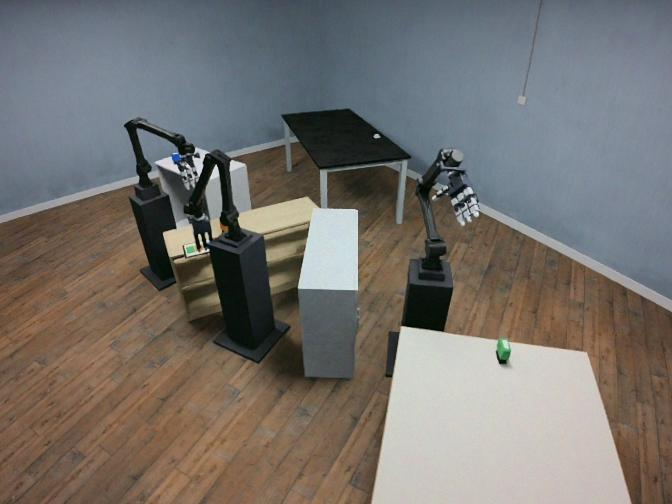

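Request:
move:
  arm2: {"target": [0.170, -0.318, 0.70, 0, 0.9497, -0.3133, 0], "speed": 0.12}
  cameras: ["arm2_cam_wrist", "arm3_cam_wrist"]

Scene clock: 225.90 s.
Joint torques (N m): arm1=[-0.62 1.96 9.59 2.28 -0.02 -0.13] | arm2=[0.85 -8.82 1.77 0.53 0.12 0.2] | arm3=[0.56 -15.15 9.7 0.02 0.1 0.11]
Motor temperatures (°C): arm1=[24 26 34 24 24 26] | arm2=[27 23 35 27 24 23] | arm3=[26 31 34 24 24 24]
Heat: arm1: hottest joint3_rad 34 °C; arm2: hottest joint3_rad 35 °C; arm3: hottest joint3_rad 34 °C.
move: arm2 done
Joint velocities: within noise
arm1, arm3: as last shown
arm2.joint_positions: joint1_rad=+1.648 joint2_rad=+1.916 joint3_rad=+0.487 joint4_rad=-0.164 joint5_rad=-0.005 joint6_rad=+0.732 hand_index_mcp=+0.754 hand_index_abd=+0.001 hand_index_pip=+0.577 hand_index_dip=+0.696 hand_middle_mcp=+0.754 hand_middle_abd=+0.001 hand_middle_pip=+0.577 hand_middle_dip=+0.696 hand_ring_mcp=+0.754 hand_ring_abd=+0.001 hand_ring_pip=+0.577 hand_ring_dip=+0.696 hand_thumb_cmc=-0.568 hand_thumb_axl=+0.677 hand_thumb_mcp=+0.157 hand_thumb_ipl=+0.101 hand_current_limit=+0.750 hand_speed=-0.750
arm2.joint_status: not commanded
arm2.hand_state: goal,goal,goal,goal,goal,goal,goal,goal,goal,goal,goal,goal,goal,goal,goal,goal
arm2.index_mcp_current_ma: 1
arm2.index_abd_current_ma: 2
arm2.index_pip_current_ma: 2
arm2.index_dip_current_ma: 0
arm2.middle_mcp_current_ma: 1
arm2.middle_abd_current_ma: 2
arm2.middle_pip_current_ma: 2
arm2.middle_dip_current_ma: 0
arm2.ring_mcp_current_ma: 1
arm2.ring_abd_current_ma: 2
arm2.ring_pip_current_ma: 2
arm2.ring_dip_current_ma: 0
arm2.thumb_cmc_current_ma: 7
arm2.thumb_axl_current_ma: -3
arm2.thumb_mcp_current_ma: -13
arm2.thumb_ipl_current_ma: 4
arm2.hand_goal_index_mcp: 0.754
arm2.hand_goal_index_abd: 0.000
arm2.hand_goal_index_pip: 0.576
arm2.hand_goal_index_dip: 0.696
arm2.hand_goal_middle_mcp: 0.754
arm2.hand_goal_middle_abd: 0.000
arm2.hand_goal_middle_pip: 0.576
arm2.hand_goal_middle_dip: 0.696
arm2.hand_goal_ring_mcp: 0.754
arm2.hand_goal_ring_abd: 0.000
arm2.hand_goal_ring_pip: 0.576
arm2.hand_goal_ring_dip: 0.696
arm2.hand_goal_thumb_cmc: -0.570
arm2.hand_goal_thumb_axl: 0.678
arm2.hand_goal_thumb_mcp: 0.160
arm2.hand_goal_thumb_ipl: 0.100
arm2.hand: x=+0.1662 y=-0.3113 z=+0.6991 quat_wxyz=(-0.008, +0.950, -0.313, -0.003) (m; scene frame)
arm2.hand_target: x=+0.1700 y=-0.3179 z=+0.7000 quat_wxyz=(+0.000, +0.950, -0.313, +0.000) (m; scene frame)
arm2.hand_status: done (0.008 m and 1.0 deg from the pose sent, 0.099 m and 0.7 deg at the start)
pictures: arm2_cam_wrist, arm3_cam_wrist
Images, in order (width x height): arm2_cam_wrist 672x504, arm3_cam_wrist 672x504.

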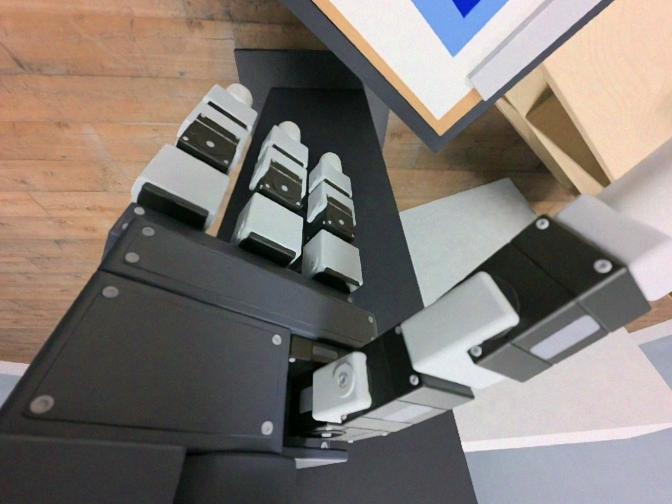

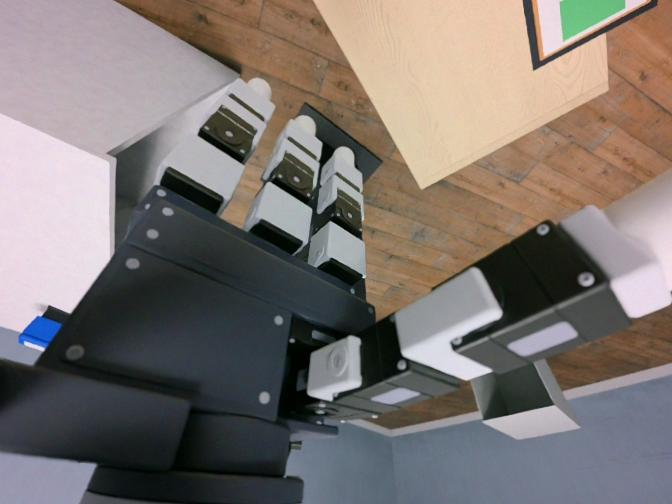

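Request:
move:
  cameras: ["all"]

Scene clock: 228.07 s.
Joint torques (N m): arm1=[-0.62 2.08 9.63 2.28 -0.01 -0.13] | arm2=[0.97 -8.82 1.78 0.51 0.12 0.19] | arm3=[0.62 -15.21 9.73 0.01 0.1 0.11]
Motor temperatures (°C): arm1=[24 26 34 24 24 26] | arm2=[27 23 35 27 24 23] | arm3=[26 31 34 24 24 24]
Heat: arm1: hottest joint3_rad 34 °C; arm2: hottest joint3_rad 35 °C; arm3: hottest joint3_rad 34 °C.
Joint velocities: within noise
arm1.joint_positions: joint1_rad=+0.290 joint2_rad=+0.629 joint3_rad=+1.427 joint4_rad=-1.426 joint5_rad=-0.106 joint6_rad=+1.194 hand_index_mcp=+0.754 hand_index_abd=+0.001 hand_index_pip=+0.577 hand_index_dip=+0.696 hand_middle_mcp=+0.754 hand_middle_abd=+0.001 hand_middle_pip=+0.577 hand_middle_dip=+0.696 hand_ring_mcp=+0.754 hand_ring_abd=+0.001 hand_ring_pip=+0.577 hand_ring_dip=+0.696 hand_thumb_cmc=+0.714 hand_thumb_axl=+0.677 hand_thumb_mcp=+0.225 hand_thumb_ipl=+0.168 hand_current_limit=+0.400 hand_speed=-0.600
arm1.joint_status: not commanded
arm1.hand_state: goal,goal,goal,goal,goal,goal,goal,goal,goal,goal,goal,goal,goal,goal,goal,goal
arm1.index_mcp_current_ma: 0
arm1.index_abd_current_ma: 0
arm1.index_pip_current_ma: 0
arm1.index_dip_current_ma: 0
arm1.middle_mcp_current_ma: 0
arm1.middle_abd_current_ma: 0
arm1.middle_pip_current_ma: 0
arm1.middle_dip_current_ma: 0
arm1.ring_mcp_current_ma: 0
arm1.ring_abd_current_ma: 0
arm1.ring_pip_current_ma: 0
arm1.ring_dip_current_ma: 0
arm1.thumb_cmc_current_ma: 0
arm1.thumb_axl_current_ma: 0
arm1.thumb_mcp_current_ma: 0
arm1.thumb_ipl_current_ma: 0
arm1.hand_goal_index_mcp: 0.754
arm1.hand_goal_index_abd: 0.000
arm1.hand_goal_index_pip: 0.576
arm1.hand_goal_index_dip: 0.696
arm1.hand_goal_middle_mcp: 0.754
arm1.hand_goal_middle_abd: 0.000
arm1.hand_goal_middle_pip: 0.576
arm1.hand_goal_middle_dip: 0.696
arm1.hand_goal_ring_mcp: 0.754
arm1.hand_goal_ring_abd: 0.000
arm1.hand_goal_ring_pip: 0.576
arm1.hand_goal_ring_dip: 0.696
arm1.hand_goal_thumb_cmc: 0.714
arm1.hand_goal_thumb_axl: 0.678
arm1.hand_goal_thumb_mcp: 0.226
arm1.hand_goal_thumb_ipl: 0.168
arm1.hand: x=+0.0714 y=+1.2134 z=+1.3317 quat_wxyz=(-0.112, +0.768, +0.448, +0.444) (m; scene frame)
arm1.hand_target: x=+0.0690 y=+1.2143 z=+1.3416 quat_wxyz=(-0.115, +0.761, +0.449, +0.454) (m; scene frame)
arm1.hand_status: not commanded
arm2.joint_positions: joint1_rad=+1.648 joint2_rad=+1.916 joint3_rad=+0.487 joint4_rad=-0.164 joint5_rad=-0.005 joint6_rad=+0.732 hand_index_mcp=+0.754 hand_index_abd=+0.001 hand_index_pip=+0.577 hand_index_dip=+0.696 hand_middle_mcp=+0.754 hand_middle_abd=+0.001 hand_middle_pip=+0.577 hand_middle_dip=+0.696 hand_ring_mcp=+0.754 hand_ring_abd=+0.001 hand_ring_pip=+0.577 hand_ring_dip=+0.696 hand_thumb_cmc=-0.568 hand_thumb_axl=+0.677 hand_thumb_mcp=+0.157 hand_thumb_ipl=+0.101 hand_current_limit=+0.750 hand_speed=-0.750
arm2.joint_status: not commanded
arm2.hand_state: goal,goal,goal,goal,goal,goal,goal,goal,goal,goal,goal,goal,goal,goal,goal,goal
arm2.index_mcp_current_ma: 1
arm2.index_abd_current_ma: 2
arm2.index_pip_current_ma: 2
arm2.index_dip_current_ma: 0
arm2.middle_mcp_current_ma: 1
arm2.middle_abd_current_ma: 2
arm2.middle_pip_current_ma: 2
arm2.middle_dip_current_ma: 0
arm2.ring_mcp_current_ma: 1
arm2.ring_abd_current_ma: 2
arm2.ring_pip_current_ma: 2
arm2.ring_dip_current_ma: 0
arm2.thumb_cmc_current_ma: 7
arm2.thumb_axl_current_ma: -3
arm2.thumb_mcp_current_ma: -13
arm2.thumb_ipl_current_ma: 4
arm2.hand_goal_index_mcp: 0.754
arm2.hand_goal_index_abd: 0.000
arm2.hand_goal_index_pip: 0.576
arm2.hand_goal_index_dip: 0.696
arm2.hand_goal_middle_mcp: 0.754
arm2.hand_goal_middle_abd: 0.000
arm2.hand_goal_middle_pip: 0.576
arm2.hand_goal_middle_dip: 0.696
arm2.hand_goal_ring_mcp: 0.754
arm2.hand_goal_ring_abd: 0.000
arm2.hand_goal_ring_pip: 0.576
arm2.hand_goal_ring_dip: 0.696
arm2.hand_goal_thumb_cmc: -0.570
arm2.hand_goal_thumb_axl: 0.678
arm2.hand_goal_thumb_mcp: 0.160
arm2.hand_goal_thumb_ipl: 0.100
arm2.hand: x=+0.1662 y=-0.3113 z=+0.6991 quat_wxyz=(-0.008, +0.950, -0.313, -0.003) (m; scene frame)
arm2.hand_target: x=+0.1700 y=-0.3179 z=+0.7000 quat_wxyz=(+0.000, +0.950, -0.313, +0.000) (m; scene frame)
arm2.hand_status: done (0.008 m and 1.0 deg from the pose sent, 0.099 m and 0.7 deg at the start)
arm3.joint_positions: joint1_rad=-1.103 joint2_rad=+1.502 joint3_rad=+1.208 joint4_rad=-1.158 joint5_rad=-0.005 joint6_rad=+0.545 hand_index_mcp=+0.752 hand_index_abd=-0.003 hand_index_pip=+0.574 hand_index_dip=+0.693 hand_middle_mcp=+0.753 hand_middle_abd=-0.003 hand_middle_pip=+0.578 hand_middle_dip=+0.698 hand_ring_mcp=+0.753 hand_ring_abd=-0.002 hand_ring_pip=+0.578 hand_ring_dip=+0.698 hand_thumb_cmc=-0.569 hand_thumb_axl=+0.679 hand_thumb_mcp=+0.166 hand_thumb_ipl=+0.166 hand_current_limit=+0.750 hand_speed=-0.900
arm3.joint_status: not commanded
arm3.hand_state: goal,goal,goal,goal,goal,goal,goal,goal,goal,goal,goal,goal,goal,goal,goal,goal
arm3.index_mcp_current_ma: -4
arm3.index_abd_current_ma: -4
arm3.index_pip_current_ma: -4
arm3.index_dip_current_ma: -5
arm3.middle_mcp_current_ma: -2
arm3.middle_abd_current_ma: -4
arm3.middle_pip_current_ma: 3
arm3.middle_dip_current_ma: 3
arm3.ring_mcp_current_ma: -1
arm3.ring_abd_current_ma: -2
arm3.ring_pip_current_ma: 3
arm3.ring_dip_current_ma: 4
arm3.thumb_cmc_current_ma: 2
arm3.thumb_axl_current_ma: 3
arm3.thumb_mcp_current_ma: -10
arm3.thumb_ipl_current_ma: -5
arm3.hand_goal_index_mcp: 0.754
arm3.hand_goal_index_abd: 0.000
arm3.hand_goal_index_pip: 0.576
arm3.hand_goal_index_dip: 0.696
arm3.hand_goal_middle_mcp: 0.754
arm3.hand_goal_middle_abd: 0.000
arm3.hand_goal_middle_pip: 0.576
arm3.hand_goal_middle_dip: 0.696
arm3.hand_goal_ring_mcp: 0.754
arm3.hand_goal_ring_abd: 0.000
arm3.hand_goal_ring_pip: 0.576
arm3.hand_goal_ring_dip: 0.696
arm3.hand_goal_thumb_cmc: -0.570
arm3.hand_goal_thumb_axl: 0.678
arm3.hand_goal_thumb_mcp: 0.170
arm3.hand_goal_thumb_ipl: 0.168
arm3.hand: x=-0.0927 y=-0.6353 z=+1.0347 quat_wxyz=(-0.023, +0.169, +0.984, +0.058) (m; scene frame)
arm3.hand_target: x=-0.0922 y=-0.6414 z=+1.0314 quat_wxyz=(-0.019, +0.172, +0.984, +0.050) (m; scene frame)
arm3.hand_status: not commanded
pictures: arm1_cam_wrist, arm2_cam_wrist, arm3_cam_wrist, room_a, room_b
Images, in order (width x height): arm1_cam_wrist 672x504, arm2_cam_wrist 672x504, arm3_cam_wrist 672x504, room_a 672x504, room_b 672x504.

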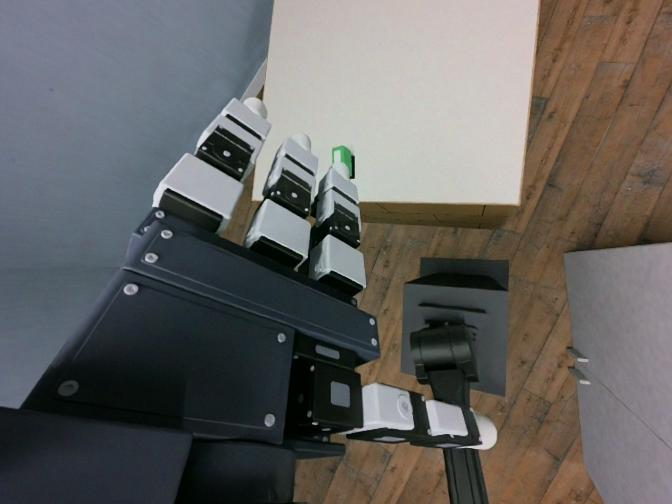

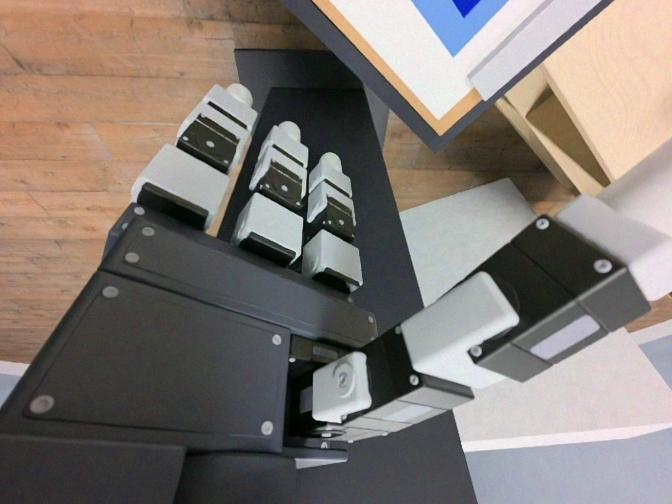

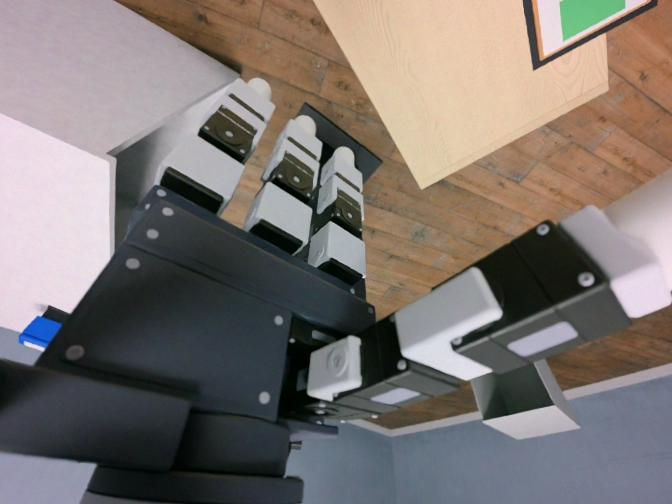

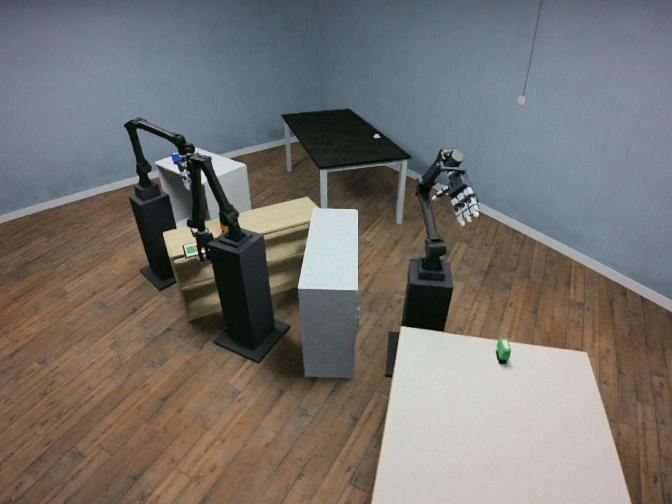

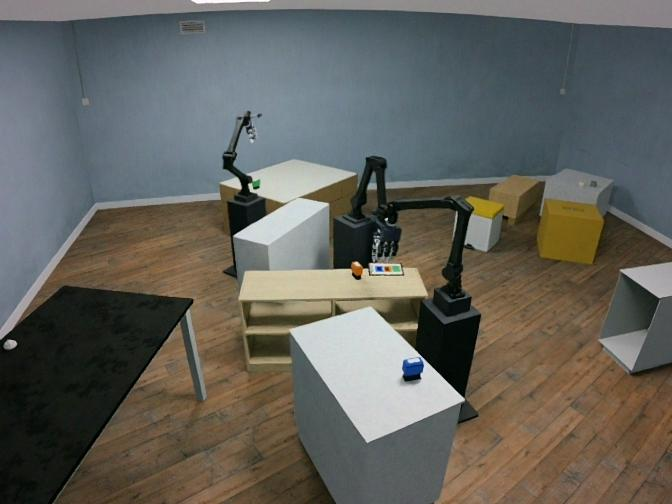

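Request:
move:
  arm2: {"target": [0.1798, -0.355, 0.70, 0, 0.9497, -0.3133, 0], "speed": 0.1}
  cameras: ["arm2_cam_wrist", "arm3_cam_wrist", "room_a"]

Scene clock: 229.87 s.
Joint torques (N m): arm1=[-0.67 2.02 9.59 2.28 -0.01 -0.12] | arm2=[1.03 -8.94 2.78 -0.21 0.14 0.21] | arm3=[0.62 -15.21 9.7 -0.01 0.1 0.11]
Motor temperatures (°C): arm1=[24 26 34 24 24 26] | arm2=[27 23 35 27 24 23] | arm3=[26 31 34 24 24 24]
Heat: arm1: hottest joint3_rad 34 °C; arm2: hottest joint3_rad 35 °C; arm3: hottest joint3_rad 34 °C.
move: arm2 done
Joint velocities: within noise
arm1, arm3: as last shown
arm2.joint_positions: joint1_rad=+1.666 joint2_rad=+1.932 joint3_rad=+0.587 joint4_rad=-0.219 joint5_rad=-0.005 joint6_rad=+0.751 hand_index_mcp=+0.754 hand_index_abd=+0.001 hand_index_pip=+0.577 hand_index_dip=+0.696 hand_middle_mcp=+0.754 hand_middle_abd=+0.001 hand_middle_pip=+0.577 hand_middle_dip=+0.696 hand_ring_mcp=+0.754 hand_ring_abd=+0.001 hand_ring_pip=+0.577 hand_ring_dip=+0.696 hand_thumb_cmc=-0.568 hand_thumb_axl=+0.677 hand_thumb_mcp=+0.157 hand_thumb_ipl=+0.101 hand_current_limit=+0.750 hand_speed=-0.750
arm2.joint_status: not commanded
arm2.hand_state: goal,goal,goal,goal,goal,goal,goal,goal,goal,goal,goal,goal,goal,goal,goal,goal
arm2.index_mcp_current_ma: 1
arm2.index_abd_current_ma: 2
arm2.index_pip_current_ma: 2
arm2.index_dip_current_ma: 0
arm2.middle_mcp_current_ma: 1
arm2.middle_abd_current_ma: 2
arm2.middle_pip_current_ma: 2
arm2.middle_dip_current_ma: 0
arm2.ring_mcp_current_ma: 1
arm2.ring_abd_current_ma: 2
arm2.ring_pip_current_ma: 2
arm2.ring_dip_current_ma: 0
arm2.thumb_cmc_current_ma: 7
arm2.thumb_axl_current_ma: -3
arm2.thumb_mcp_current_ma: -13
arm2.thumb_ipl_current_ma: 4
arm2.hand_goal_index_mcp: 0.754
arm2.hand_goal_index_abd: 0.000
arm2.hand_goal_index_pip: 0.576
arm2.hand_goal_index_dip: 0.696
arm2.hand_goal_middle_mcp: 0.754
arm2.hand_goal_middle_abd: 0.000
arm2.hand_goal_middle_pip: 0.576
arm2.hand_goal_middle_dip: 0.696
arm2.hand_goal_ring_mcp: 0.754
arm2.hand_goal_ring_abd: 0.000
arm2.hand_goal_ring_pip: 0.576
arm2.hand_goal_ring_dip: 0.696
arm2.hand_goal_thumb_cmc: -0.570
arm2.hand_goal_thumb_axl: 0.678
arm2.hand_goal_thumb_mcp: 0.160
arm2.hand_goal_thumb_ipl: 0.100
arm2.hand: x=+0.1758 y=-0.3547 z=+0.7033 quat_wxyz=(+0.005, +0.950, -0.313, +0.003) (m; scene frame)
arm2.hand_target: x=+0.1798 y=-0.3549 z=+0.7001 quat_wxyz=(+0.000, +0.950, -0.313, +0.000) (m; scene frame)
arm2.hand_status: done (0.005 m and 0.7 deg from the pose sent, 0.046 m and 1.0 deg at the start)
pictures: arm2_cam_wrist, arm3_cam_wrist, room_a
Images, in order (width x height): arm2_cam_wrist 672x504, arm3_cam_wrist 672x504, room_a 672x504.

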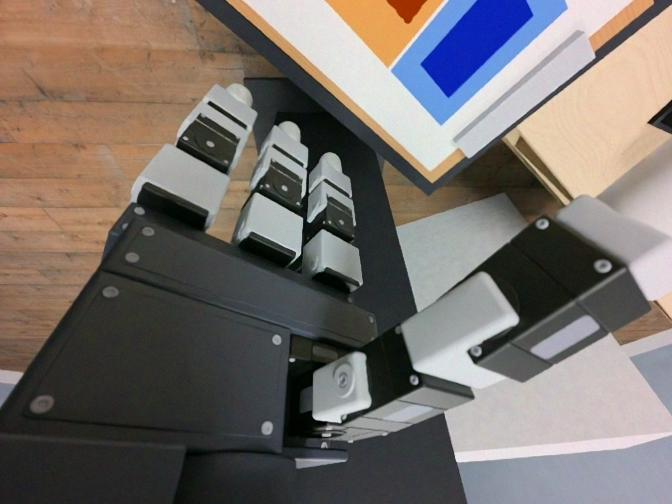

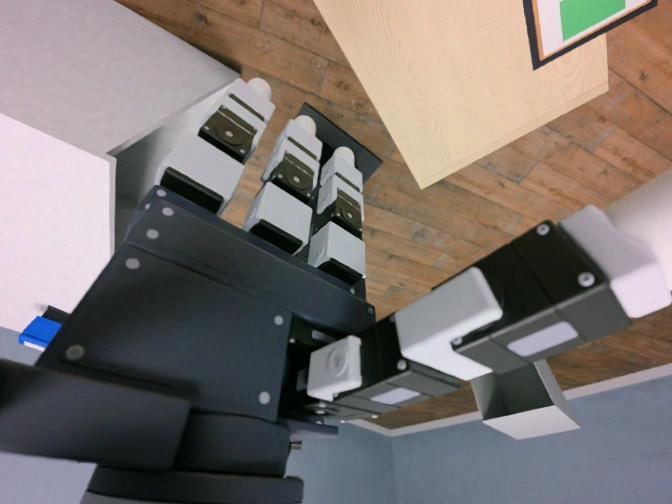

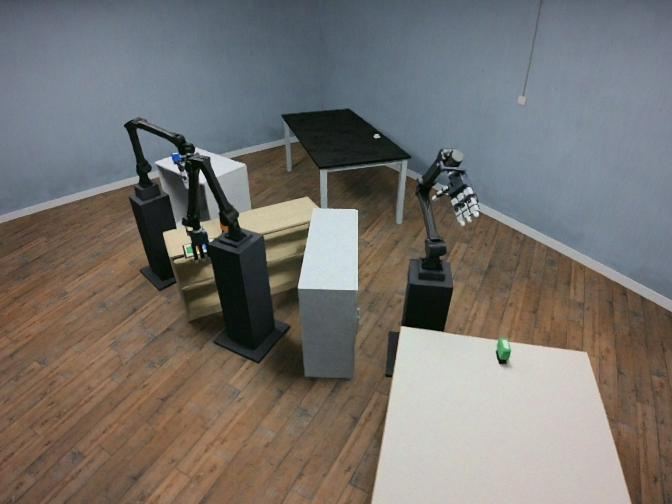

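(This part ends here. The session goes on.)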